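# Lower the held peg into the plate's hole

## Task

The left gripper starts out holding a peg a little above a plate, near the plate's hole. Insert the peg into that hole and keep going until it sits on the hole's bottom. If the peg is forced or wedged in with too much force, the task counts as failed.

## Robot and tools

Robot: two arms, left_arm and right_arm, each with a two-finger gripper and a wrist camera. Base poses (scene frame): left_arm at (-0.048, +0.252, +0.010) m, right_arm at (+0.046, -0.256, +0.042) m, both almost unrotated. A two-camera stand is fixed behind the arms. Only the left arm matters here; the right arm should stay still and clear.

Frames: scene frame origin is at table-top height, between the two nominal bases; +z is up, +x points out over the table, and left_arm sits on the +y side (image left/right may differ). Reported end_effector_position (m) and end_effector_quat_wxyz are in the scene frame. The gripper's fingers point along its own +z, close along its own y, and the reported point lies between the pads, about 1 cm short of the fingertips. Reports can be a few cm off, more at long reach.

execute_actions(actions, cameras): actions is a list of actions; each action is a list of up to 15 rows, one row per 1/30 s step; if fewer rows are given the last one repeats until 15 steps pass. Every row is one flat list of 14 numbers, each in [-1, 1], covering both arms: dx, dy, dz, rx, ry, rz, opening for left_arm, then the same seven for right_arm. dx..rz are offsets, not poses, measured from that arm's Hand target at the start of the action and along the Hand target's own axes; every row counts from that same start, not from the row before. Scale: 1.0 = 0.6 m for dx, dy, dz and 180 degrees for the rotation vector rx, ry, rz. Each new action or call starts from the current Hand target, so repeating an offset adds it again. All-zero pose numbers re-command the current Hand target. Opening is absolute: +1 fully open (0.093 m), -1 closed. cameras: list of names, ["all"], [] or null; images appear only when requested or when actions is empty.

move(target, speed, blend, opening_speed, grip_force, blocking, cameras): target is one 14-number row laid out exactly like an execute_actions row (same per-arm offsets from the Hand targets, hand axes, same scale, absolute openings), or a list of up to 15 such rows, each counted from the same starting Hand targets. Paths are straight, end together, last 0.5 to 10 s and do not avoid obstacles. speed: m/s, 0.002 to 2.9 (default 0.25), one value or one per row; turning is capped at twice that in rad/s. blend: metres of corner rounding per row, 0 means stop at each row. opening_speed: per-second rate on the -1..+1 scale, at least 0.2. grip_force: newtons per finger pad, 10 to 50, one value or one per arm; it persists, and low values close slowly. blocking=false returns after about 0.5 s while motion continues. The result adds a move: line: done (rest within 10 mm and 2 degrees), off_target, moving, held or fault, plus limits=paced (pose clipped) or limits=held (steps withheld). Faster moves stray more and hit harder; targets far past a contact push harder.

wait(seconds 0 to 10): lets time pass with commands held. stop(): brakes a running move. zoom_image(camera, region): camera is cam_low, cam_left_wrist or cam_right_wrist (must be in the latest images); region is [x0, y0, x1, y1] pixels from the top-left, at most 504 by 504. All cameras give 672x504 images. finished_scene(scene): pass the current scene number once the peg is seated and stays so without the robot; issue no other call in that reply.

Result lines: Hand target (the commanded pose after clipping, base for next offsets), Tool commands (current gripper commands), grip_measured (motor position, +1 open, -1 closed; pads meet near -0.94, add about 0.0208 per mm of object width; may read up to 0.02 high), Joint positions (last value is the opening in m), joint torques (include arm weight, noisy, joints 1-3 wrap at ±28 N m), joint velocities, motor temperatures and, for action calls, some step positions.

Control behaviour: orientation commands are clipped to 40 degrees from the measured one per step. Friction and weight can leave the gripper short, low or tilted; check position and tilt after each move and correct with a further offset. A zero command re-requests the Hand target. To release a push, command a target back beyond the gripper.

Holding: to keep the peg, keep sending the same closing opening for left_arm in every row; a 0 there would open it partly. Send the right arm's present opening too.

Avoid: lowering fast or commanding far below the hole bottom (jamming/hard push fails); collisions between arms or grippers; wrist-camera cables touching anything; letting the peg drop or leave the table; passing close over an arm's own base. Motors heat when holding loads or pushing: MOTOR HOT at 75 °C, fault and fold at 90 °C, collapse at 100 °C. Joint ranges (rad): waist -2.618 to 3.054, shoulder 0 to 3.142, elbow 0 to 3.142 (straight 2.901), wrist pitch and yaw ±1.571, wrist roll ±2.094.

Each tool is called after "Request:" as name(argument=value, ...) on one line, values as JSON.

## Session

Request:
execute_actions(actions=[])

Scene clock: 0.00 s.
left_arm: end_effector_position=(+0.2599, +0.0946, +0.1420) grip_measured=-0.316 end_effector_quat_wxyz=(+0.056, +0.845, +0.532, +0.024) | right_arm: end_effector_position=(+0.4209, -0.2659, +0.4446) grip_measured=+1.000 end_effector_quat_wxyz=(+0.707, +0.009, +0.707, -0.009)
Joint positions: left_arm=[-0.499 1.738 1.496 -1.207 0.018 1.554 0.03] | right_arm=[0 1.047 1.047 0 0 0 0.093]
Joint velocities: left_arm=[-0.007 0.002 -0.007 -0.007 0.007 0.051 0.009] | right_arm=[within noise]
Joint torques (N m): no reading
Motor temperatures (°C): left_arm=[29 32 33 29 30 30 30] | right_arm=[28 31 29 33 29 27 29]
Heat: left arm: 33 °C; right arm: 33 °C.
Hand target: left_arm +0.2597, +0.0946, +0.1507; +0.063, +0.845, +0.531, +0.028 | right_arm +0.4187, -0.2658, +0.4550; +0.717, +0.009, +0.697, -0.009
Tool commands: left_gripper/opening=-0.938615 right_gripper/opening=+1.0

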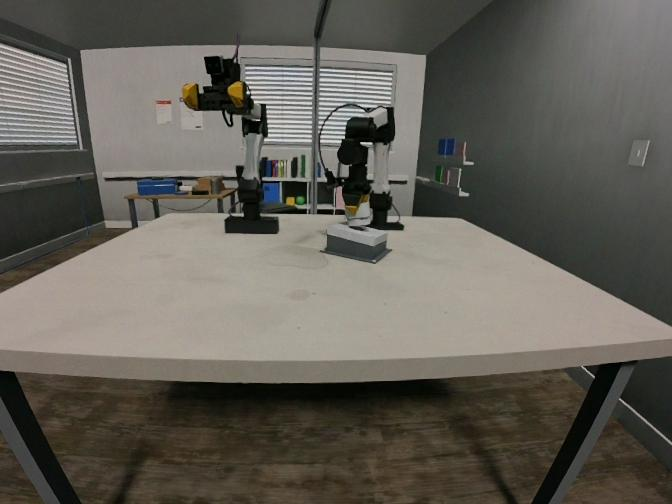

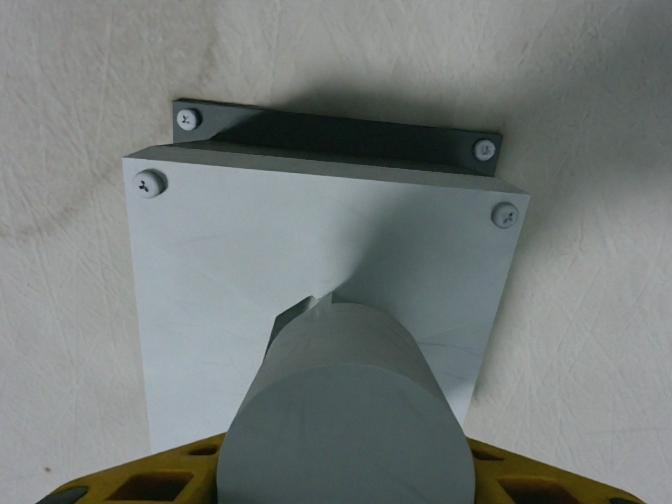

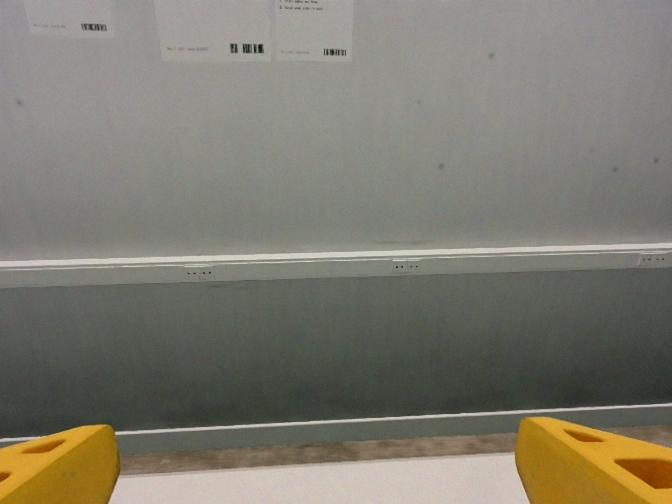

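Request:
zoom_image(camera="cam_left_wrist", region=[200, 250, 480, 460])

Request:
zoom_image(camera="cam_low", region=[300, 160, 420, 270])

Scaled by 1.800 from the camera's 672x504 image, which has a finer 960x720 frame.

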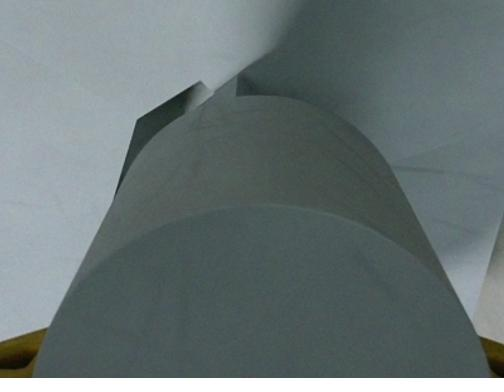

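Scaled by 4.200 from the camera's 672x504 image, which has a finer 960x720 frame.

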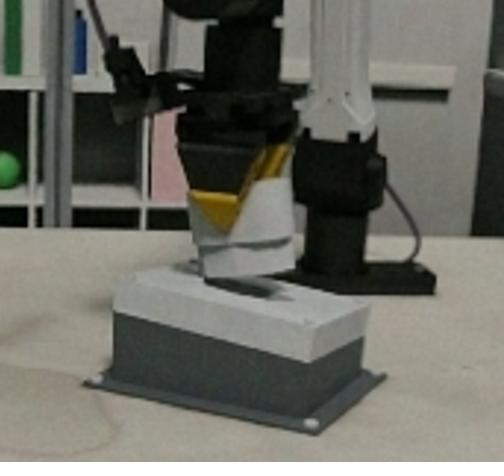

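Request:
move(target=[0.083,0,-0.083,0.038,0.006,0,-0.9386,0.475,0.227,-0.233,-0.5,0,0,1], cameras=["all"])

Scene clock: 24.23 s.
left_arm: end_effector_position=(+0.2780, +0.1392, +0.1953) grip_measured=-0.241 end_effector_quat_wxyz=(+0.020, +0.846, +0.533, +0.008) | right_arm: end_effector_position=(+0.2936, -0.1278, +0.1648) grip_measured=+1.000 end_effector_quat_wxyz=(+0.544, -0.458, +0.540, +0.449)
Joint positions: left_arm=[-0.362 1.838 1.838 -1.53 0.012 1.689 0.034] | right_arm=[-0.143 1.632 0.308 0.892 -1.562 -0.446 0.093]
Joint torques (N m): left_arm=[0.5 -6.63 8.05 -0.18 0.04 0.13] | right_arm=[0.75 -3.12 3.67 1.44 -0.59 -0.04]
Motor temperatures (°C): left_arm=[29 35 35 29 30 30 31] | right_arm=[28 31 34 39 29 27 29]
Heat: left arm: 35 °C; right arm: 39 °C.
Hand target: left_arm +0.2756, +0.1433, +0.1989; +0.008, +0.847, +0.532, +0.004 | right_arm +0.2903, -0.1263, +0.1660; +0.513, -0.501, +0.499, +0.487
Off the commanded pose: left_arm 0.006 m, 1 deg | right_arm 0.004 m, 9 deg.
joint sent to its limit (right arm) — joint 5 (wrist yaw), lower limit. The joint targets are off in orientation, not in position.
move: off_target (right_arm)
camera_calibration:
cam_left_wrist: T_world_to_cam=[[-0.90217, 0.428018, -0.0537545, 0.203596], [0.395583, 0.870559, 0.292645, -0.237292], [0.172054, 0.242752, -0.954709, 0.192099], [0, 0, 0, 1]] pos_world=[0.244495, 0.0728015, 0.263786]
cam_right_wrist: T_world_to_cam=[[0.978228, -0.206669, 0.0188992, -0.320306], [-0.051834, -0.331491, -0.942033, 0.176143], [0.200954, 0.920544, -0.334987, 0.202578], [0, 0, 0, 1]] pos_world=[0.281754, -0.19429, 0.239847]

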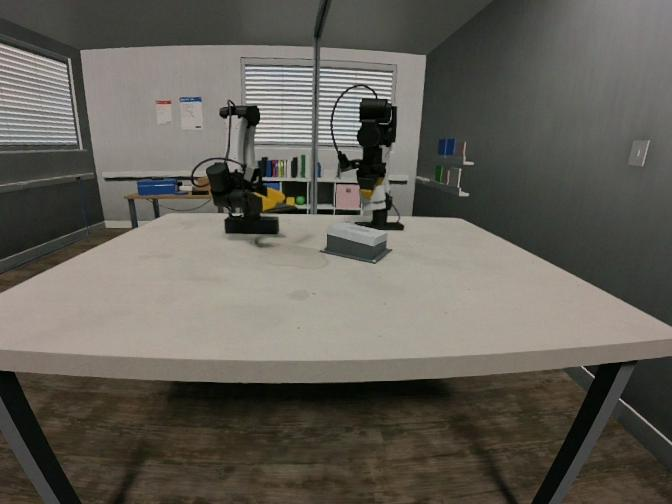

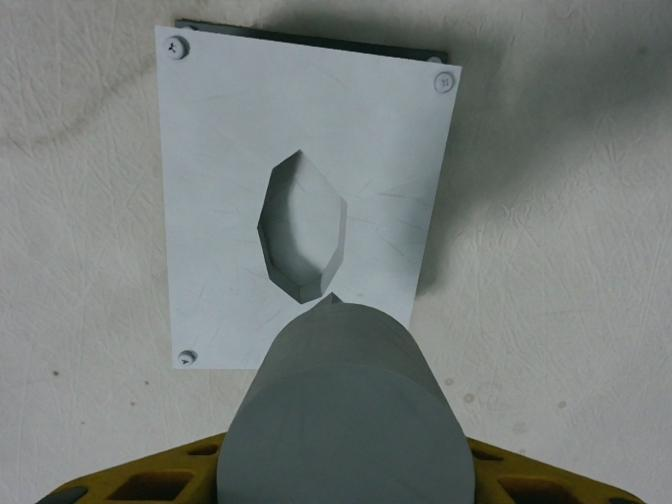

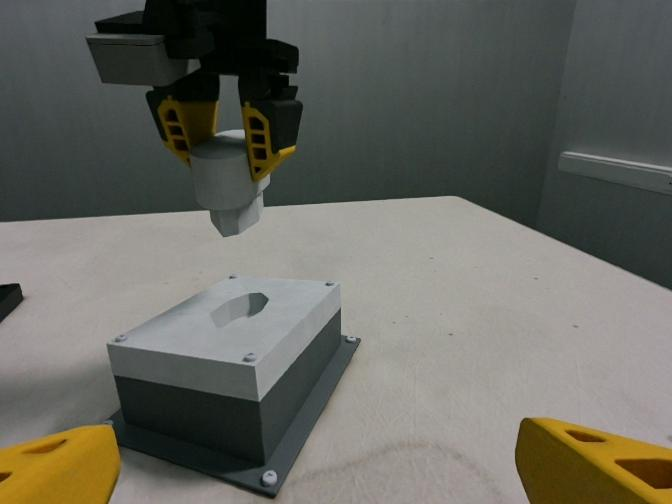

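Request:
zoom_image(camera="cam_left_wrist", region=[220, 130, 420, 330])

Request:
zoom_image(camera="cam_right_wrist", region=[90, 100, 350, 360])

Scaled by 2.520 from the camera's 672x504 image, which has a finer 960x720 frame.

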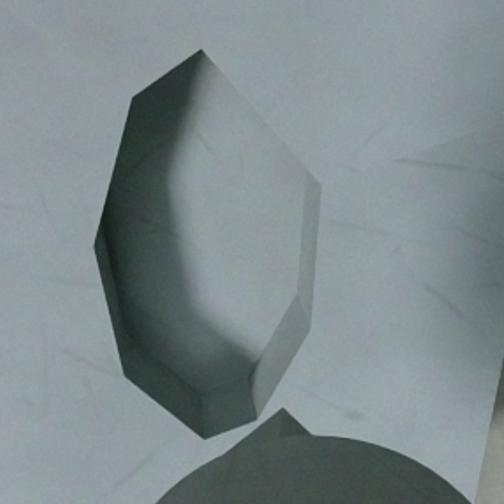

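Scaled by 1.938 from the camera's 672x504 image, which has a finer 960x720 frame.

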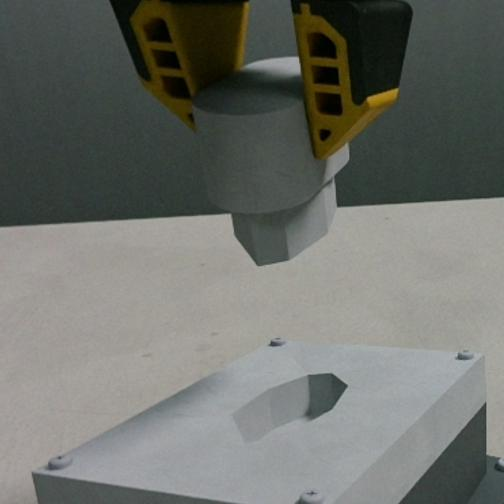

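Request:
zoom_image(camera="cam_right_wrist", region=[150, 90, 310, 250])

Request:
zoom_image(camera="cam_low", region=[330, 150, 430, 230])

Scaled by 3.150 from the camera's 672x504 image, which has a finer 960x720 frame.

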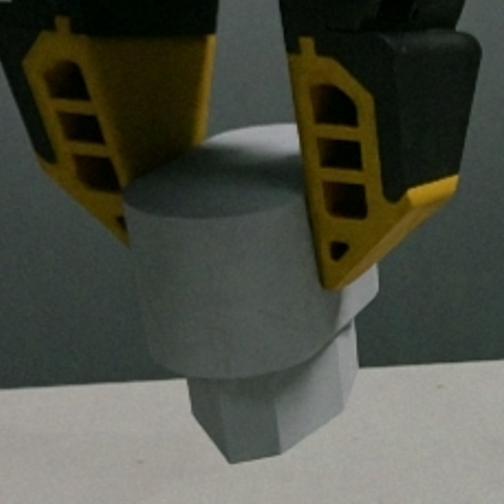

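Scaled by 5.040 from the camera's 672x504 image, which has a finer 960x720 frame.

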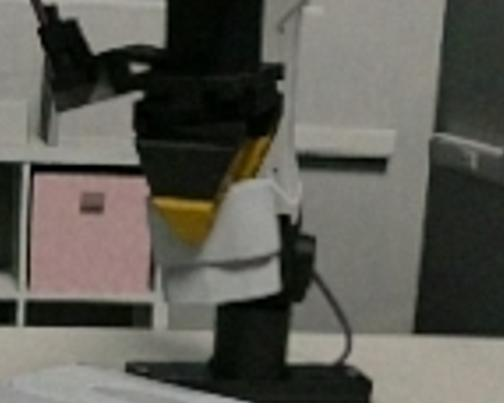

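Request:
move(target=[0,0,0,0,-0.044,0,-0.9386,0,0,0,0,0,0,1], cameras=["all"])

Request:
zoom_image(camera="cam_right_wrist", region=[150, 90, 310, 250])

Request:
zoom_image(camera="cam_low", region=[330, 150, 430, 230])

Request:
zoom_image(camera="cam_left_wrist", region=[220, 130, 420, 330])

Scene clock: 57.87 s.
left_arm: end_effector_position=(+0.2820, +0.1429, +0.1959) grip_measured=-0.241 end_effector_quat_wxyz=(+0.058, +0.844, +0.533, -0.033) | right_arm: end_effector_position=(+0.2936, -0.1278, +0.1648) grip_measured=+1.000 end_effector_quat_wxyz=(+0.545, -0.459, +0.540, +0.448)
Joint positions: left_arm=[-0.292 1.847 1.846 -1.53 0.127 1.755 0.034] | right_arm=[-0.143 1.632 0.308 0.892 -1.562 -0.449 0.093]
Joint torques (N m): left_arm=[0.36 -6.74 7.75 -0.27 0.35 0.12] | right_arm=[0.73 -3.17 3.71 1.41 -0.59 -0.05]
Heat: left arm: 37 °C; right arm: 38 °C.
Hand target: left_arm +0.2757, +0.1433, +0.1990; +0.045, +0.845, +0.530, -0.054 | right_arm +0.2903, -0.1263, +0.1660; +0.513, -0.501, +0.499, +0.487
Off the commanded pose: left_arm 0.007 m, 3 deg | right_arm 0.004 m, 9 deg.
joint sent to its limit (left arm) — joint 4 (wrist pitch), lower limit. The joint targets still meet the commanded pose.
joint sent to its limit (right arm) — joint 5 (wrist yaw), lower limit. The joint targets are off in orientation, not in position.
move: off_target (left_arm, right_arm)
camera_calibration:
cam_left_wrist: T_world_to_cam=[[-0.903554, 0.422008, -0.0741563, 0.210895], [0.403417, 0.896193, 0.184643, -0.227015], [0.144379, 0.136919, -0.980004, 0.219058], [0, 0, 0, 1]] pos_world=[0.250509, 0.0844566, 0.272233]
cam_right_wrist: T_world_to_cam=[[0.978178, -0.20664, 0.0216096, -0.320738], [-0.0493166, -0.331962, -0.942003, 0.175327], [0.201829, 0.920381, -0.334909, 0.202323], [0, 0, 0, 1]] pos_world=[0.28155, -0.194289, 0.239849]

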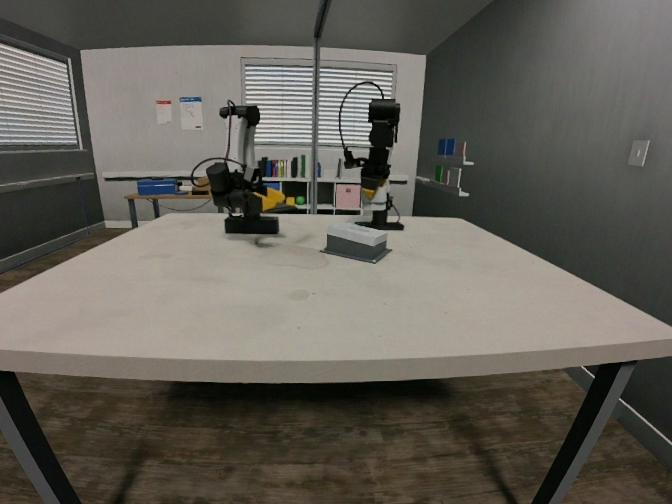

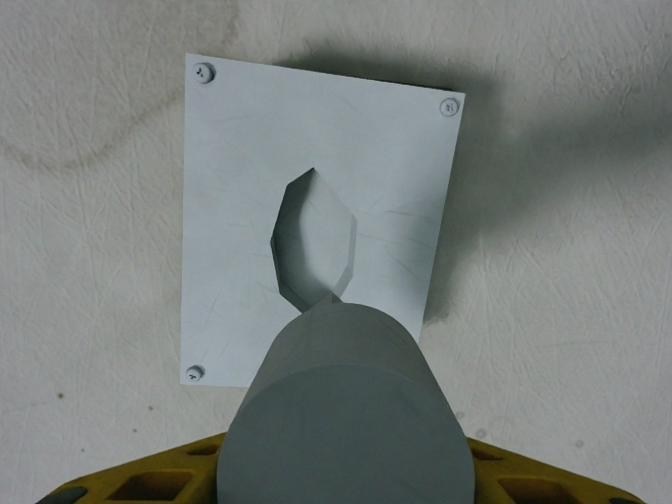

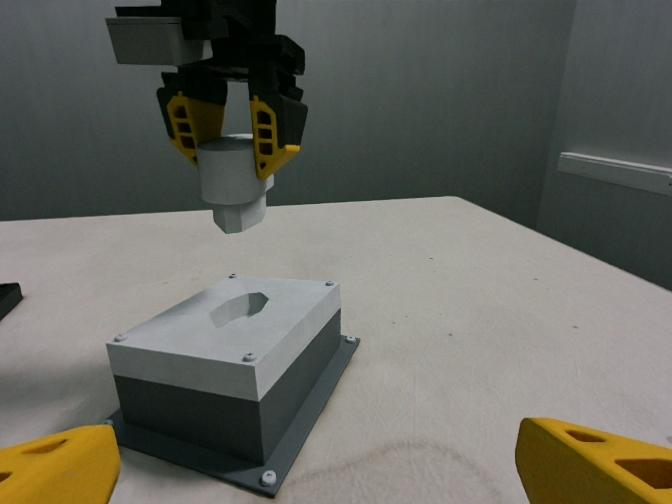

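Scaled by 3.150 from the camera's 672x504 image, which has a finer 960x720 frame.

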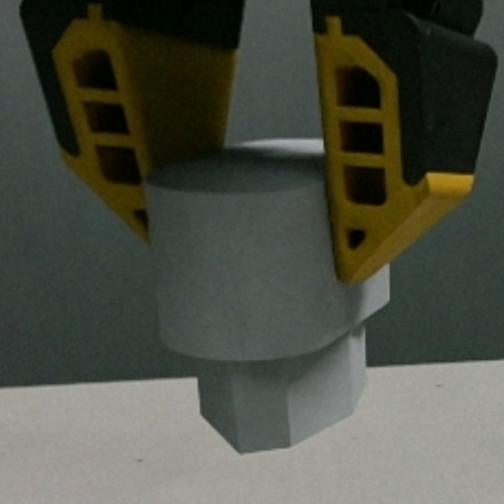

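Scaled by 5.040 from the camera's 672x504 image, which has a finer 960x720 frame.

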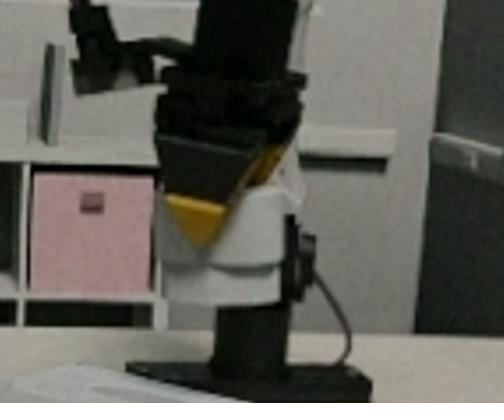

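Scaled by 2.520 from the camera's 672x504 image, which has a finer 960x720 frame.

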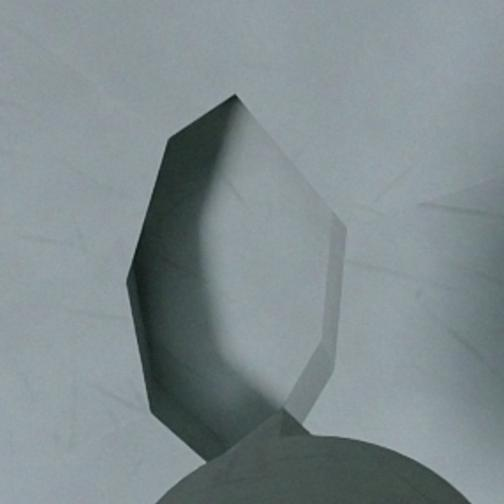

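Request:
move(target=[-0.05,0.030,0.095,0,0,0,-0.9386,0,0,0,0,0,0,1], speed=0.1, cameras=["all"])

Request:
zoom_image(camera="cam_right_wrist", region=[130, 130, 330, 330])

Request:
zoom_image(camera="cam_left_wrist", region=[240, 230, 440, 380])

Request:
zoom_image(camera="cam_low", region=[310, 170, 410, 270])

Scene clock: 82.27 s.
left_arm: end_effector_position=(+0.2780, +0.1035, +0.1502) grip_measured=-0.241 end_effector_quat_wxyz=(+0.046, +0.846, +0.529, -0.046) | right_arm: end_effector_position=(+0.2936, -0.1278, +0.1648) grip_measured=+1.000 end_effector_quat_wxyz=(+0.545, -0.459, +0.540, +0.448)
Joint positions: left_arm=[-0.402 1.883 1.71 -1.379 0.13 1.657 0.034] | right_arm=[-0.143 1.632 0.308 0.892 -1.562 -0.449 0.093]
Joint torques (N m): left_arm=[0.03 -7.42 5.61 0.14 0.33 0.02] | right_arm=[0.76 -3.18 3.71 1.41 -0.59 -0.05]
Heat: left arm: 39 °C; right arm: 38 °C.
Hand target: left_arm +0.2764, +0.1013, +0.1471; +0.045, +0.845, +0.530, -0.054 | right_arm +0.2903, -0.1263, +0.1660; +0.513, -0.501, +0.499, +0.487
Off the commanded pose: left_arm 0.004 m, 1 deg | right_arm 0.004 m, 9 deg.
joint sent to its limit (right arm) — joint 5 (wrist yaw), lower limit. The joint targets are off in orientation, not in position.
move: off_target (right_arm)
camera_calibration:
cam_left_wrist: T_world_to_cam=[[-0.900542, 0.432812, -0.041205, 0.213622], [0.419909, 0.890413, 0.175613, -0.184238], [0.112697, 0.140845, -0.983596, 0.189159], [0, 0, 0, 1]] pos_world=[0.248421, 0.0449477, 0.227213]
cam_right_wrist: T_world_to_cam=[[0.978178, -0.20664, 0.0216096, -0.320738], [-0.0493166, -0.331962, -0.942003, 0.175327], [0.201829, 0.920381, -0.334909, 0.202323], [0, 0, 0, 1]] pos_world=[0.28155, -0.194289, 0.239849]

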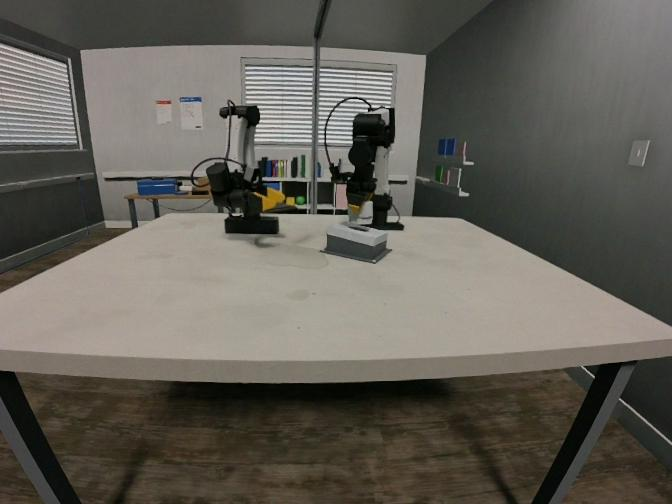

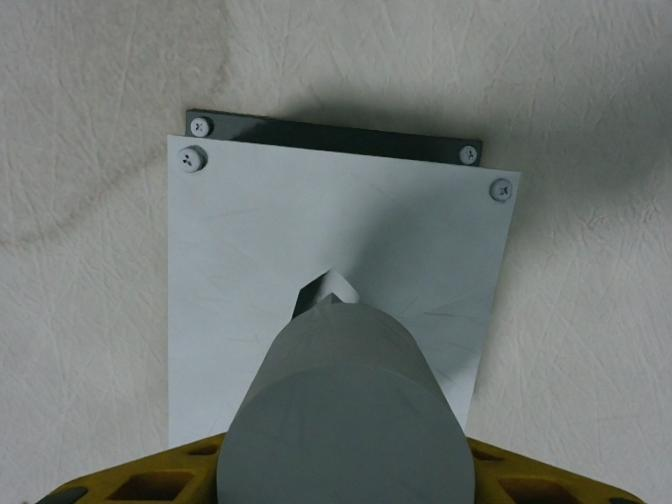

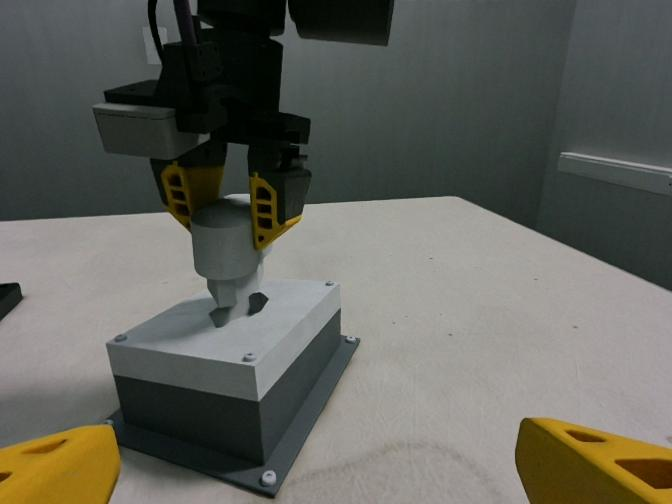

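Scaled by 2.520 from the camera's 672x504 image, which has a finer 960x720 frame.

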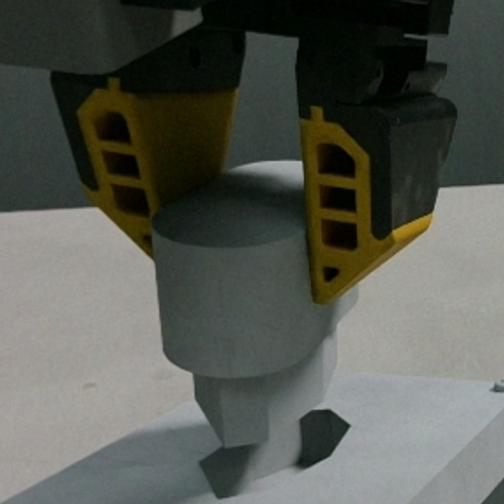

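Scaled by 2.520 from the camera's 672x504 image, which has a finer 960x720 frame.

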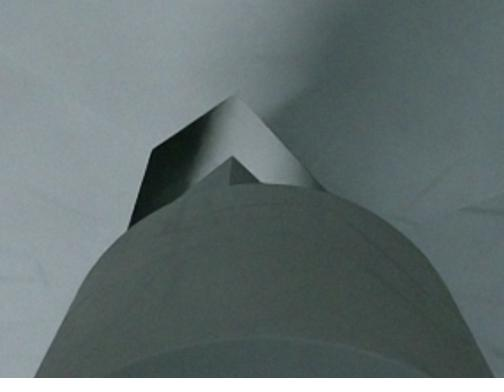

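Scaled by 5.040 from the camera's 672x504 image, which has a finer 960x720 frame.

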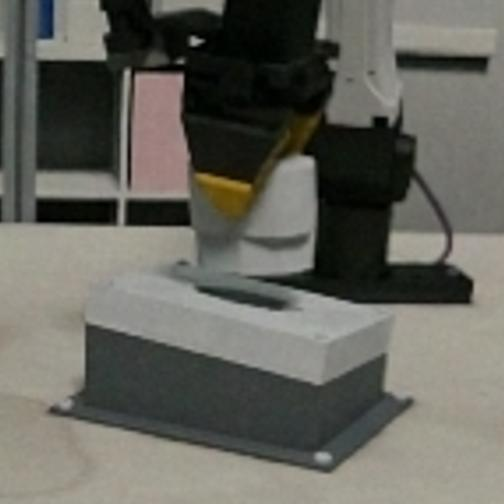

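Request:
zoom_image(camera="cam_left_wrist", region=[200, 270, 340, 450])

Request:
zoom_image(camera="cam_left_wrist", region=[340, 270, 480, 450])

Scaled by 2.800 from the camera's 672x504 image, which has a finer 960x720 frame.

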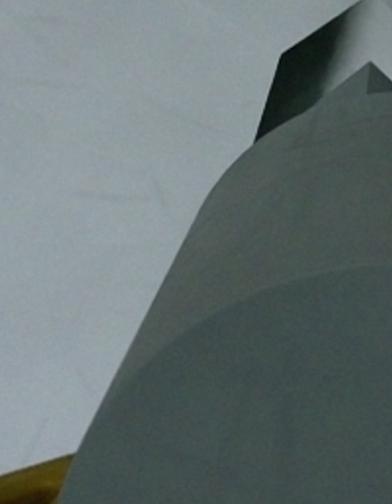

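Scaled by 2.800 from the camera's 672x504 image, which has a finer 960x720 frame.

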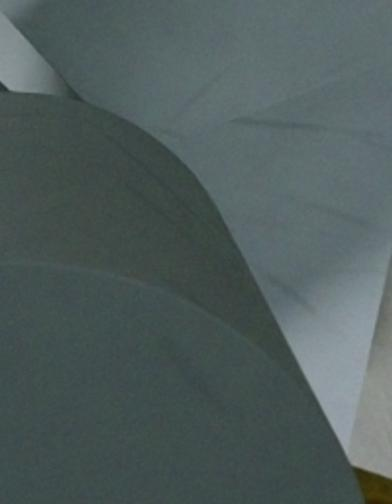

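Request:
move(target=[0,0.001,0.0235,0,-0.012,0.011,-0.9386,0,0,0,0,0,0,1], speed=0.05, cameras=["cam_left_wrist","cam_right_wrist","cam_low"])

Request:
zoom_image(camera="cam_right_wrist", region=[130, 130, 330, 330])

Request:
zoom_image(camera="cam_left_wrist", region=[270, 250, 400, 350])

Request:
zoom_image(camera="cam_low", region=[310, 170, 410, 270])

Scene clock: 114.93 s.
left_arm: end_effector_position=(+0.2772, +0.0992, +0.1383) grip_measured=-0.241 end_effector_quat_wxyz=(+0.058, +0.852, +0.516, -0.059) | right_arm: end_effector_position=(+0.2936, -0.1278, +0.1648) grip_measured=+1.000 end_effector_quat_wxyz=(+0.545, -0.459, +0.540, +0.448)
Joint positions: left_arm=[-0.398 1.883 1.66 -1.328 0.164 1.689 0.034] | right_arm=[-0.143 1.632 0.308 0.892 -1.562 -0.449 0.093]
Joint torques (N m): left_arm=[0.61 -6.99 5.55 0.14 0.38 0.11] | right_arm=[0.75 -3.17 3.7 1.41 -0.59 -0.05]
Heat: left arm: 38 °C; right arm: 38 °C.
Hand target: left_arm +0.2763, +0.0991, +0.1331; +0.055, +0.853, +0.515, -0.070 | right_arm +0.2903, -0.1263, +0.1660; +0.513, -0.501, +0.499, +0.487
Off the commanded pose: left_arm 0.005 m, 1 deg | right_arm 0.004 m, 9 deg.
joint sent to its limit (right arm) — joint 5 (wrist yaw), lower limit. The joint targets are off in orientation, not in position.
move: off_target (right_arm)
camera_calibration:
cam_left_wrist: T_world_to_cam=[[-0.888342, 0.456471, -0.0498224, 0.209793], [0.445951, 0.883511, 0.143304, -0.180038], [0.109433, 0.105085, -0.988424, 0.183196], [0, 0, 0, 1]] pos_world=[0.246609, 0.0440505, 0.217328]
cam_right_wrist: T_world_to_cam=[[0.978178, -0.20664, 0.0216096, -0.320738], [-0.0493166, -0.331962, -0.942003, 0.175327], [0.201829, 0.920381, -0.334909, 0.202323], [0, 0, 0, 1]] pos_world=[0.28155, -0.194289, 0.239849]

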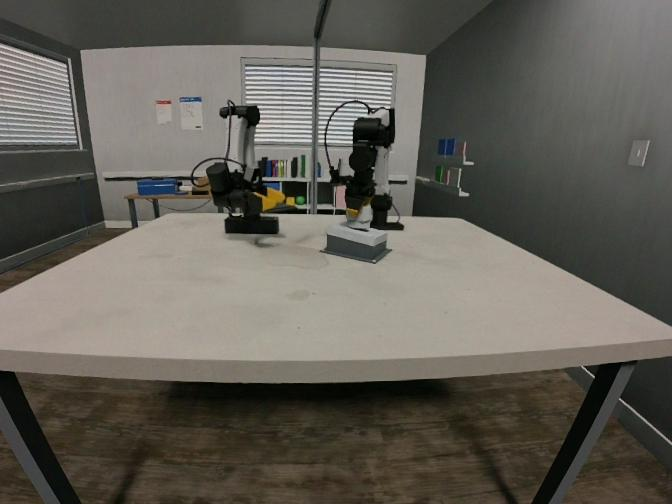

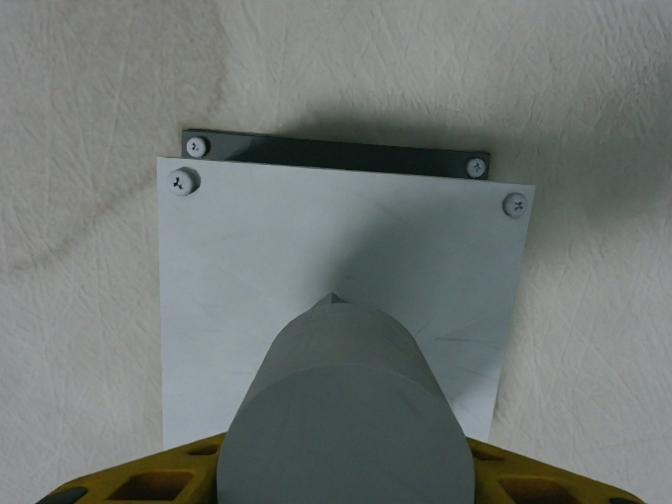

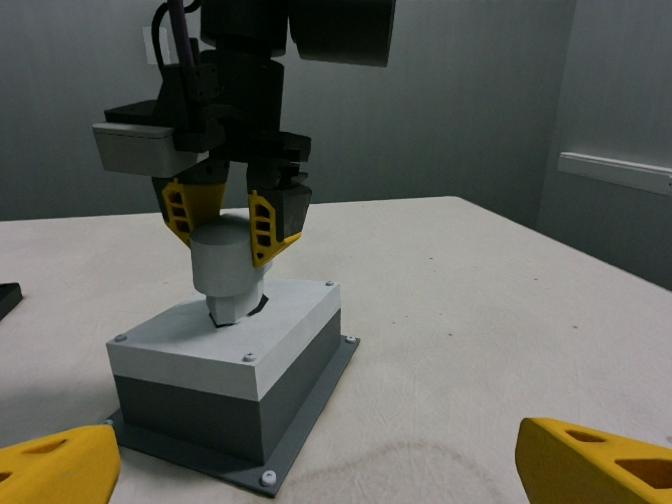

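Scaled by 2.520 from the camera's 672x504 image, which has a finer 960x720 frame.

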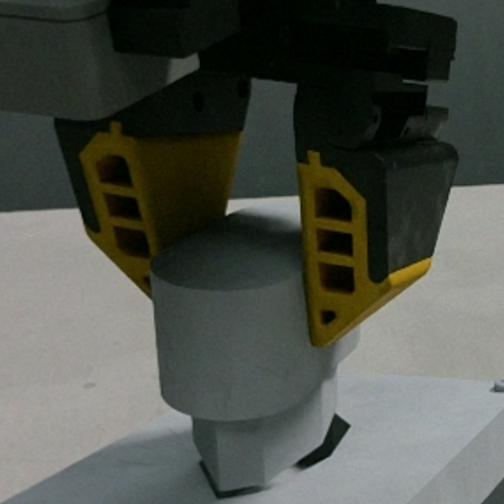

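Scaled by 3.877 from the camera's 672x504 image, which has a finer 960x720 frame.

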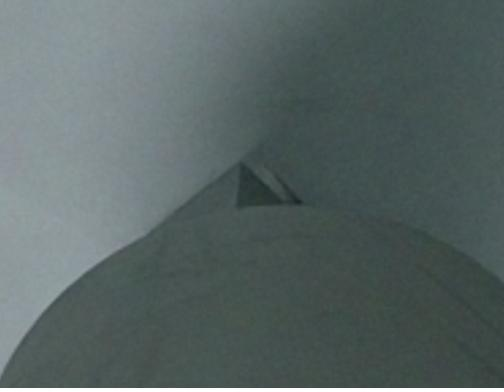

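Scaled by 5.040 from the camera's 672x504 image, which has a finer 960x720 frame.

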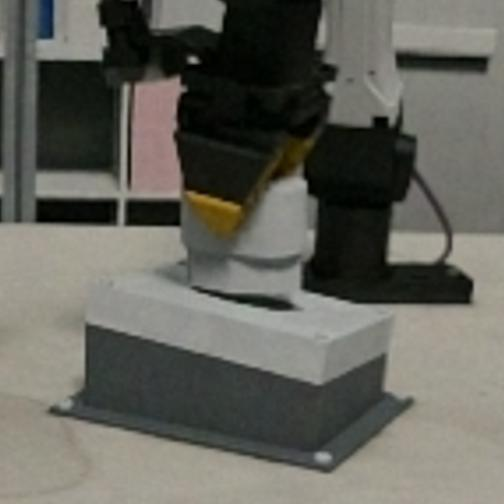

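Request:
move(target=[0.0045,-0.001,0.016,0,0,0,-0.9386,0,0,0,0,0,0,1], speed=0.03, cameras=["cam_left_wrist","cam_right_wrist"])

Request:
zoom_image(camera="cam_right_wrist", region=[170, 230, 290, 350])

Request:
zoom_image(camera="cam_left_wrist", region=[270, 250, 400, 350])

Scene clock: 131.10 s.
left_arm: end_effector_position=(+0.2763, +0.0993, +0.1341) grip_measured=-0.241 end_effector_quat_wxyz=(+0.062, +0.851, +0.517, -0.066) | right_arm: end_effector_position=(+0.2936, -0.1278, +0.1648) grip_measured=+1.000 end_effector_quat_wxyz=(+0.545, -0.459, +0.540, +0.448)
Joint positions: left_arm=[-0.391 1.883 1.641 -1.314 0.18 1.694 0.034] | right_arm=[-0.143 1.632 0.308 0.892 -1.562 -0.449 0.093]
Joint torques (N m): left_arm=[0.28 -6.98 3.92 0.38 0.21 0.08] | right_arm=[0.73 -3.18 3.7 1.41 -0.59 -0.06]
Heat: left arm: 39 °C; right arm: 38 °C.
Hand target: left_arm +0.2764, +0.1002, +0.1232; +0.055, +0.853, +0.515, -0.069 | right_arm +0.2903, -0.1263, +0.1660; +0.513, -0.501, +0.499, +0.487
Off the commanded pose: left_arm 0.011 m, 1 deg | right_arm 0.004 m, 9 deg.
joint sent to its limit (right arm) — joint 5 (wrist yaw), lower limit. The joint targets are off in orientation, not in position.
move: off_target (left_arm, right_arm)
camera_calibration:
cam_left_wrist: T_world_to_cam=[[-0.889406, 0.454615, -0.0477778, 0.208866], [0.446088, 0.886012, 0.126442, -0.177243], [0.0998143, 0.0911454, -0.990823, 0.183525], [0, 0, 0, 1]] pos_world=[0.246514, 0.0453587, 0.214231]
cam_right_wrist: T_world_to_cam=[[0.978178, -0.20664, 0.0216096, -0.320738], [-0.0493166, -0.331962, -0.942003, 0.175327], [0.201829, 0.920381, -0.334909, 0.202323], [0, 0, 0, 1]] pos_world=[0.28155, -0.194289, 0.239849]
Images, in order (width x height): cam_left_wrist 672x504, cam_right_wrist 672x504.

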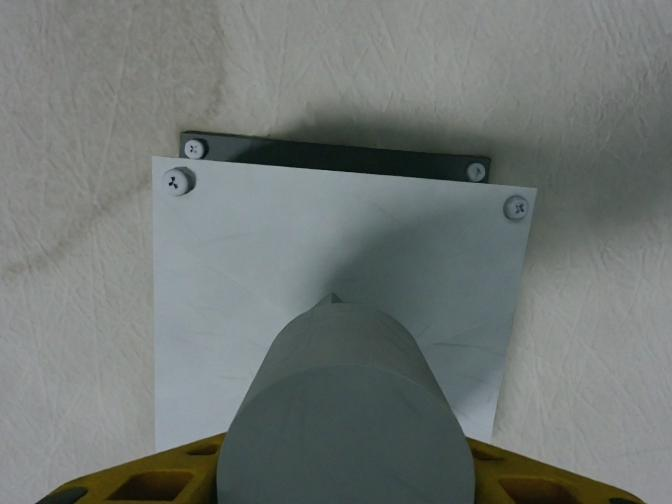

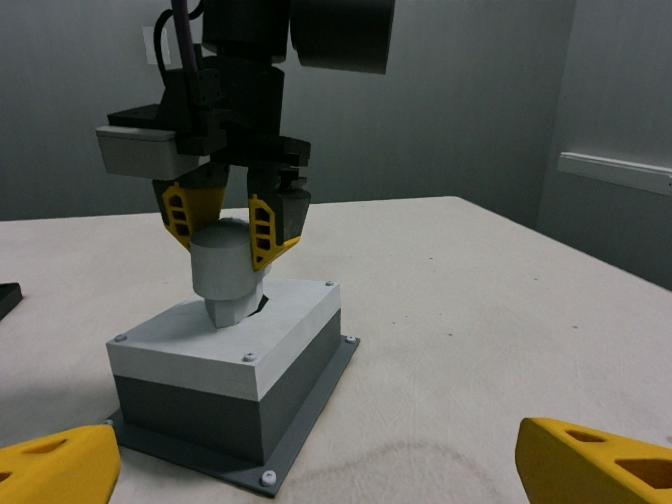

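Scaled by 4.200 from the camera's 672x504 image, which has a finer 960x720 frame.

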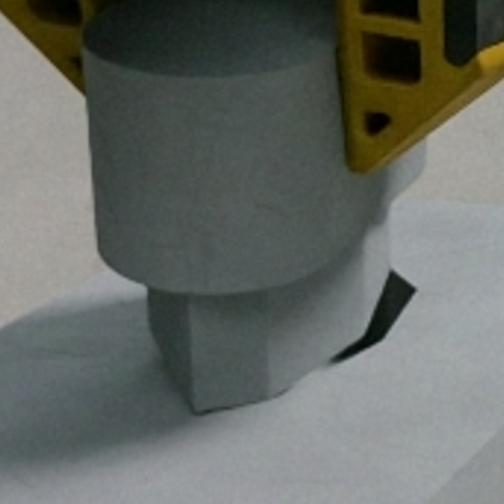

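Scaled by 3.877 from the camera's 672x504 image, which has a finer 960x720 frame.

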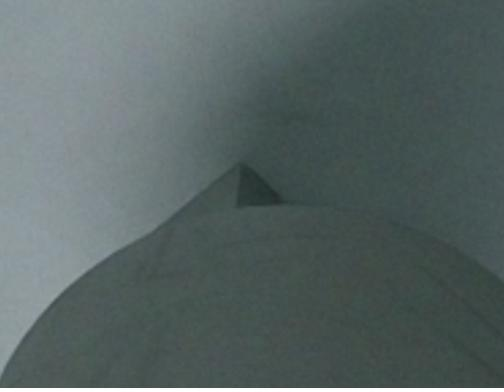

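Request:
move(target=[0.005,0.001,-0.016,0,-0.02,0,-0.9386,0,0,0,0,0,0,1], speed=0.05, cameras=["cam_left_wrist","cam_right_wrist","cam_low"])

Request:
zoom_image(camera="cam_right_wrist", region=[170, 230, 290, 350])

Request:
zoom_image(camera="cam_left_wrist", region=[270, 250, 400, 350])

Request:
zoom_image(camera="cam_low", region=[310, 170, 410, 270])

Scene clock: 154.63 s.
left_arm: end_effector_position=(+0.2789, +0.1038, +0.1332) grip_measured=-0.241 end_effector_quat_wxyz=(+0.077, +0.850, +0.514, -0.086) | right_arm: end_effector_position=(+0.2936, -0.1278, +0.1648) grip_measured=+1.000 end_effector_quat_wxyz=(+0.545, -0.459, +0.540, +0.448)
Joint positions: left_arm=[-0.352 1.891 1.641 -1.316 0.232 1.736 0.034] | right_arm=[-0.143 1.632 0.308 0.892 -1.562 -0.449 0.093]
Joint torques (N m): left_arm=[0.49 -6.41 7.39 -0.08 0.35 0.13] | right_arm=[0.75 -3.17 3.7 1.41 -0.59 -0.05]
Heat: left arm: 39 °C; right arm: 39 °C.
Hand target: left_arm +0.2789, +0.1041, +0.1321; +0.072, +0.850, +0.513, -0.096 | right_arm +0.2903, -0.1263, +0.1660; +0.513, -0.501, +0.499, +0.487
Off the commanded pose: left_arm 0.001 m, 1 deg | right_arm 0.004 m, 9 deg.
joint sent to its limit (right arm) — joint 5 (wrist yaw), lower limit. The joint targets are off in orientation, not in position.
move: off_target (right_arm)
camera_calibration:
cam_left_wrist: T_world_to_cam=[[-0.888768, 0.45518, -0.0538759, 0.209742], [0.450909, 0.889369, 0.075523, -0.17709], [0.0822921, 0.0428293, -0.995688, 0.192503], [0, 0, 0, 1]] pos_world=[0.250422, 0.053783, 0.216347]
cam_right_wrist: T_world_to_cam=[[0.978178, -0.20664, 0.0216096, -0.320738], [-0.0493166, -0.331962, -0.942003, 0.175327], [0.201829, 0.920381, -0.334909, 0.202323], [0, 0, 0, 1]] pos_world=[0.28155, -0.194289, 0.239849]

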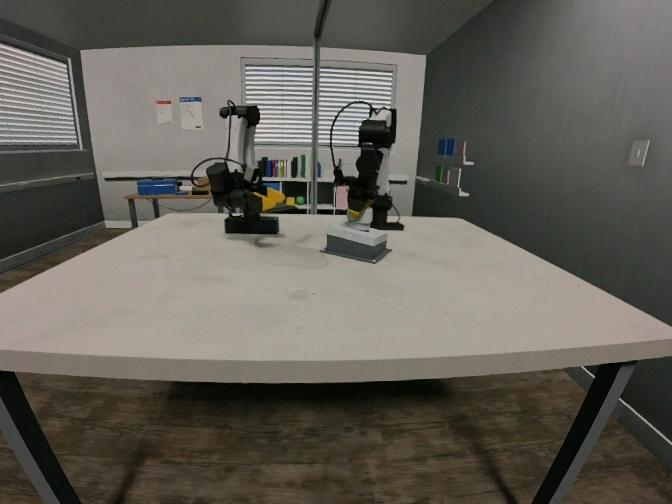

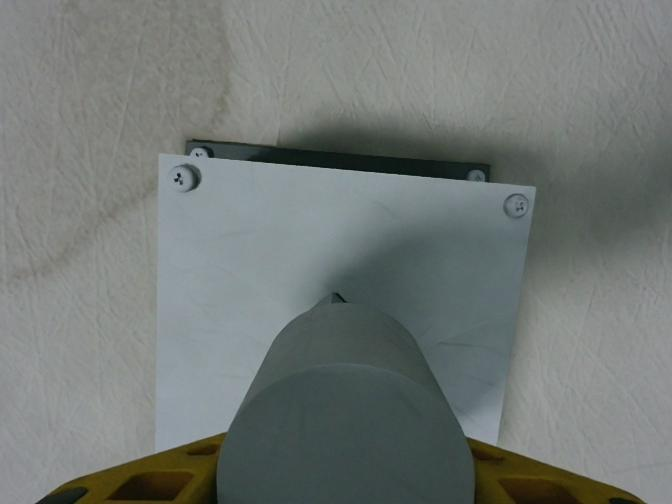

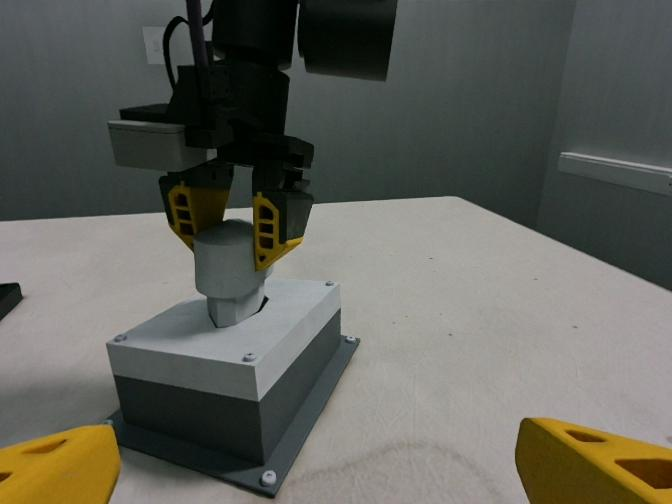

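Scaled by 4.200 from the camera's 672x504 image, which has a finer 960x720 frame.

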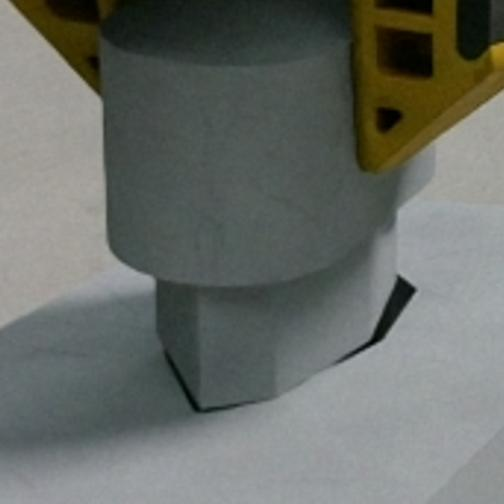

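Scaled by 3.877 from the camera's 672x504 image, which has a finer 960x720 frame.

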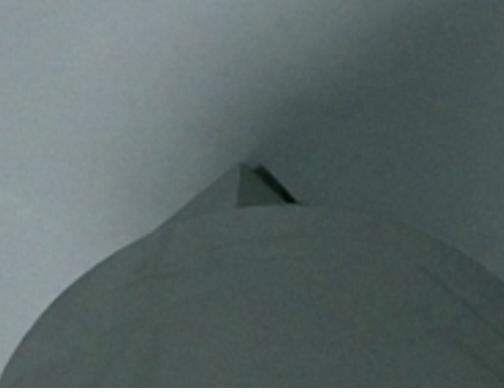

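Scaled by 5.040 from the camera's 672x504 image, which has a finer 960x720 frame.

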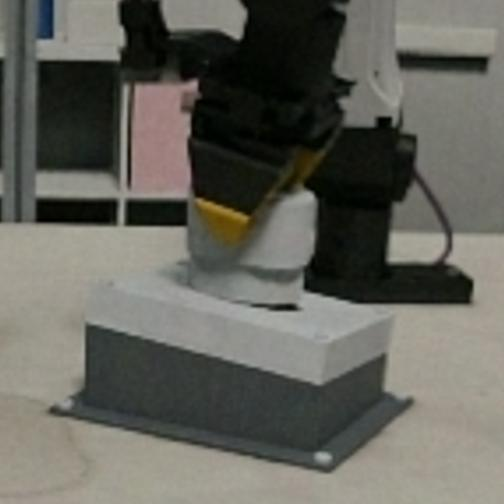

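Request:
move(target=[0.0037,-0.0017,0.013,0,0,0,-0.9386,0,0,0,0,0,0,1], speed=0.03, cameras=["cam_left_wrist","cam_right_wrist"])

Request:
zoom_image(camera="cam_right_wrist", region=[170, 230, 290, 350])

Request:
zoom_image(camera="cam_left_wrist", region=[270, 250, 400, 350])

Scene clock: 164.23 s.
left_arm: end_effector_position=(+0.2790, +0.1037, +0.1332) grip_measured=-0.241 end_effector_quat_wxyz=(+0.078, +0.850, +0.513, -0.086) | right_arm: end_effector_position=(+0.2936, -0.1278, +0.1648) grip_measured=+1.000 end_effector_quat_wxyz=(+0.545, -0.459, +0.540, +0.448)
Joint positions: left_arm=[-0.352 1.891 1.641 -1.316 0.232 1.738 0.034] | right_arm=[-0.143 1.632 0.308 0.892 -1.562 -0.449 0.093]
Joint torques (N m): left_arm=[0.62 -6.61 4.81 0.22 0.36 0.12] | right_arm=[0.73 -3.18 3.71 1.41 -0.58 -0.06]
Heat: left arm: 38 °C; right arm: 39 °C.
Hand target: left_arm +0.2783, +0.1048, +0.1239; +0.072, +0.850, +0.513, -0.096 | right_arm +0.2903, -0.1263, +0.1660; +0.513, -0.501, +0.499, +0.487
Off the commanded pose: left_arm 0.009 m, 1 deg | right_arm 0.004 m, 9 deg.
joint sent to its limit (right arm) — joint 5 (wrist yaw), lower limit. The joint targets are off in orientation, not in position.
move: off_target (right_arm)
camera_calibration:
cam_left_wrist: T_world_to_cam=[[-0.887873, 0.456824, -0.054705, 0.209474], [0.452506, 0.888544, 0.0756855, -0.177523], [0.0831827, 0.0424448, -0.99563, 0.192293], [0, 0, 0, 1]] pos_world=[0.250321, 0.0538821, 0.216347]
cam_right_wrist: T_world_to_cam=[[0.978178, -0.20664, 0.0216096, -0.320738], [-0.0493166, -0.331962, -0.942003, 0.175327], [0.201829, 0.920381, -0.334909, 0.202323], [0, 0, 0, 1]] pos_world=[0.28155, -0.194289, 0.239849]
Images, in order (width x height): cam_left_wrist 672x504, cam_right_wrist 672x504.

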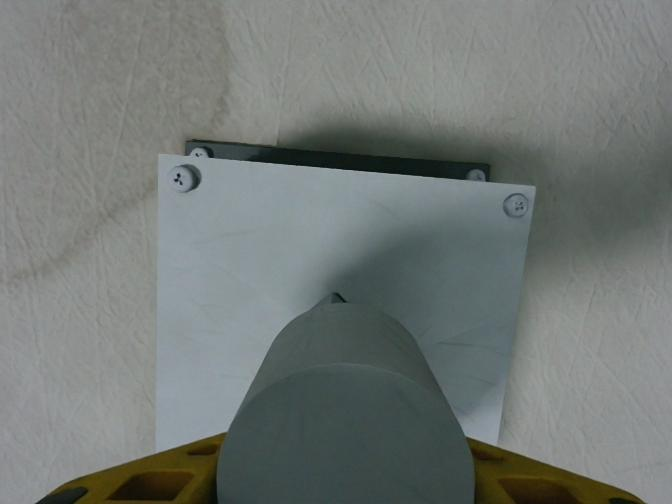

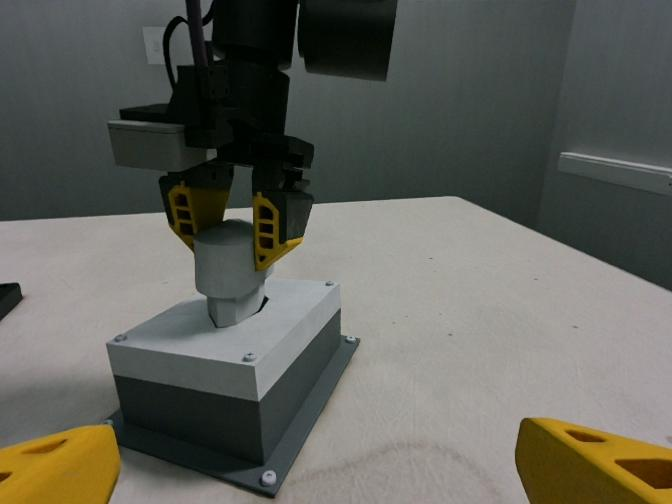

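Scaled by 4.200 from the camera's 672x504 image, which has a finer 960x720 frame.

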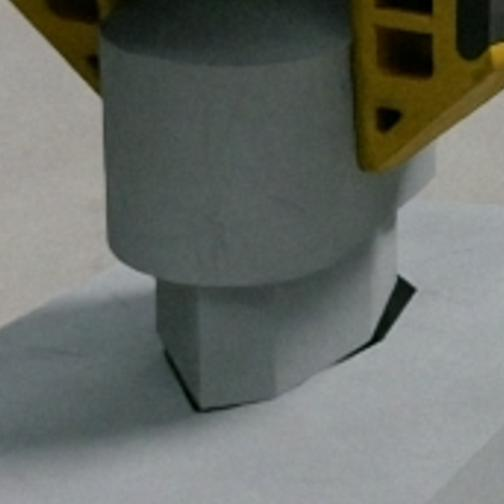

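Scaled by 3.877 from the camera's 672x504 image, which has a finer 960x720 frame.

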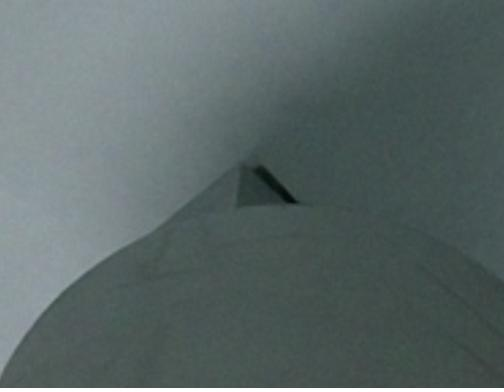

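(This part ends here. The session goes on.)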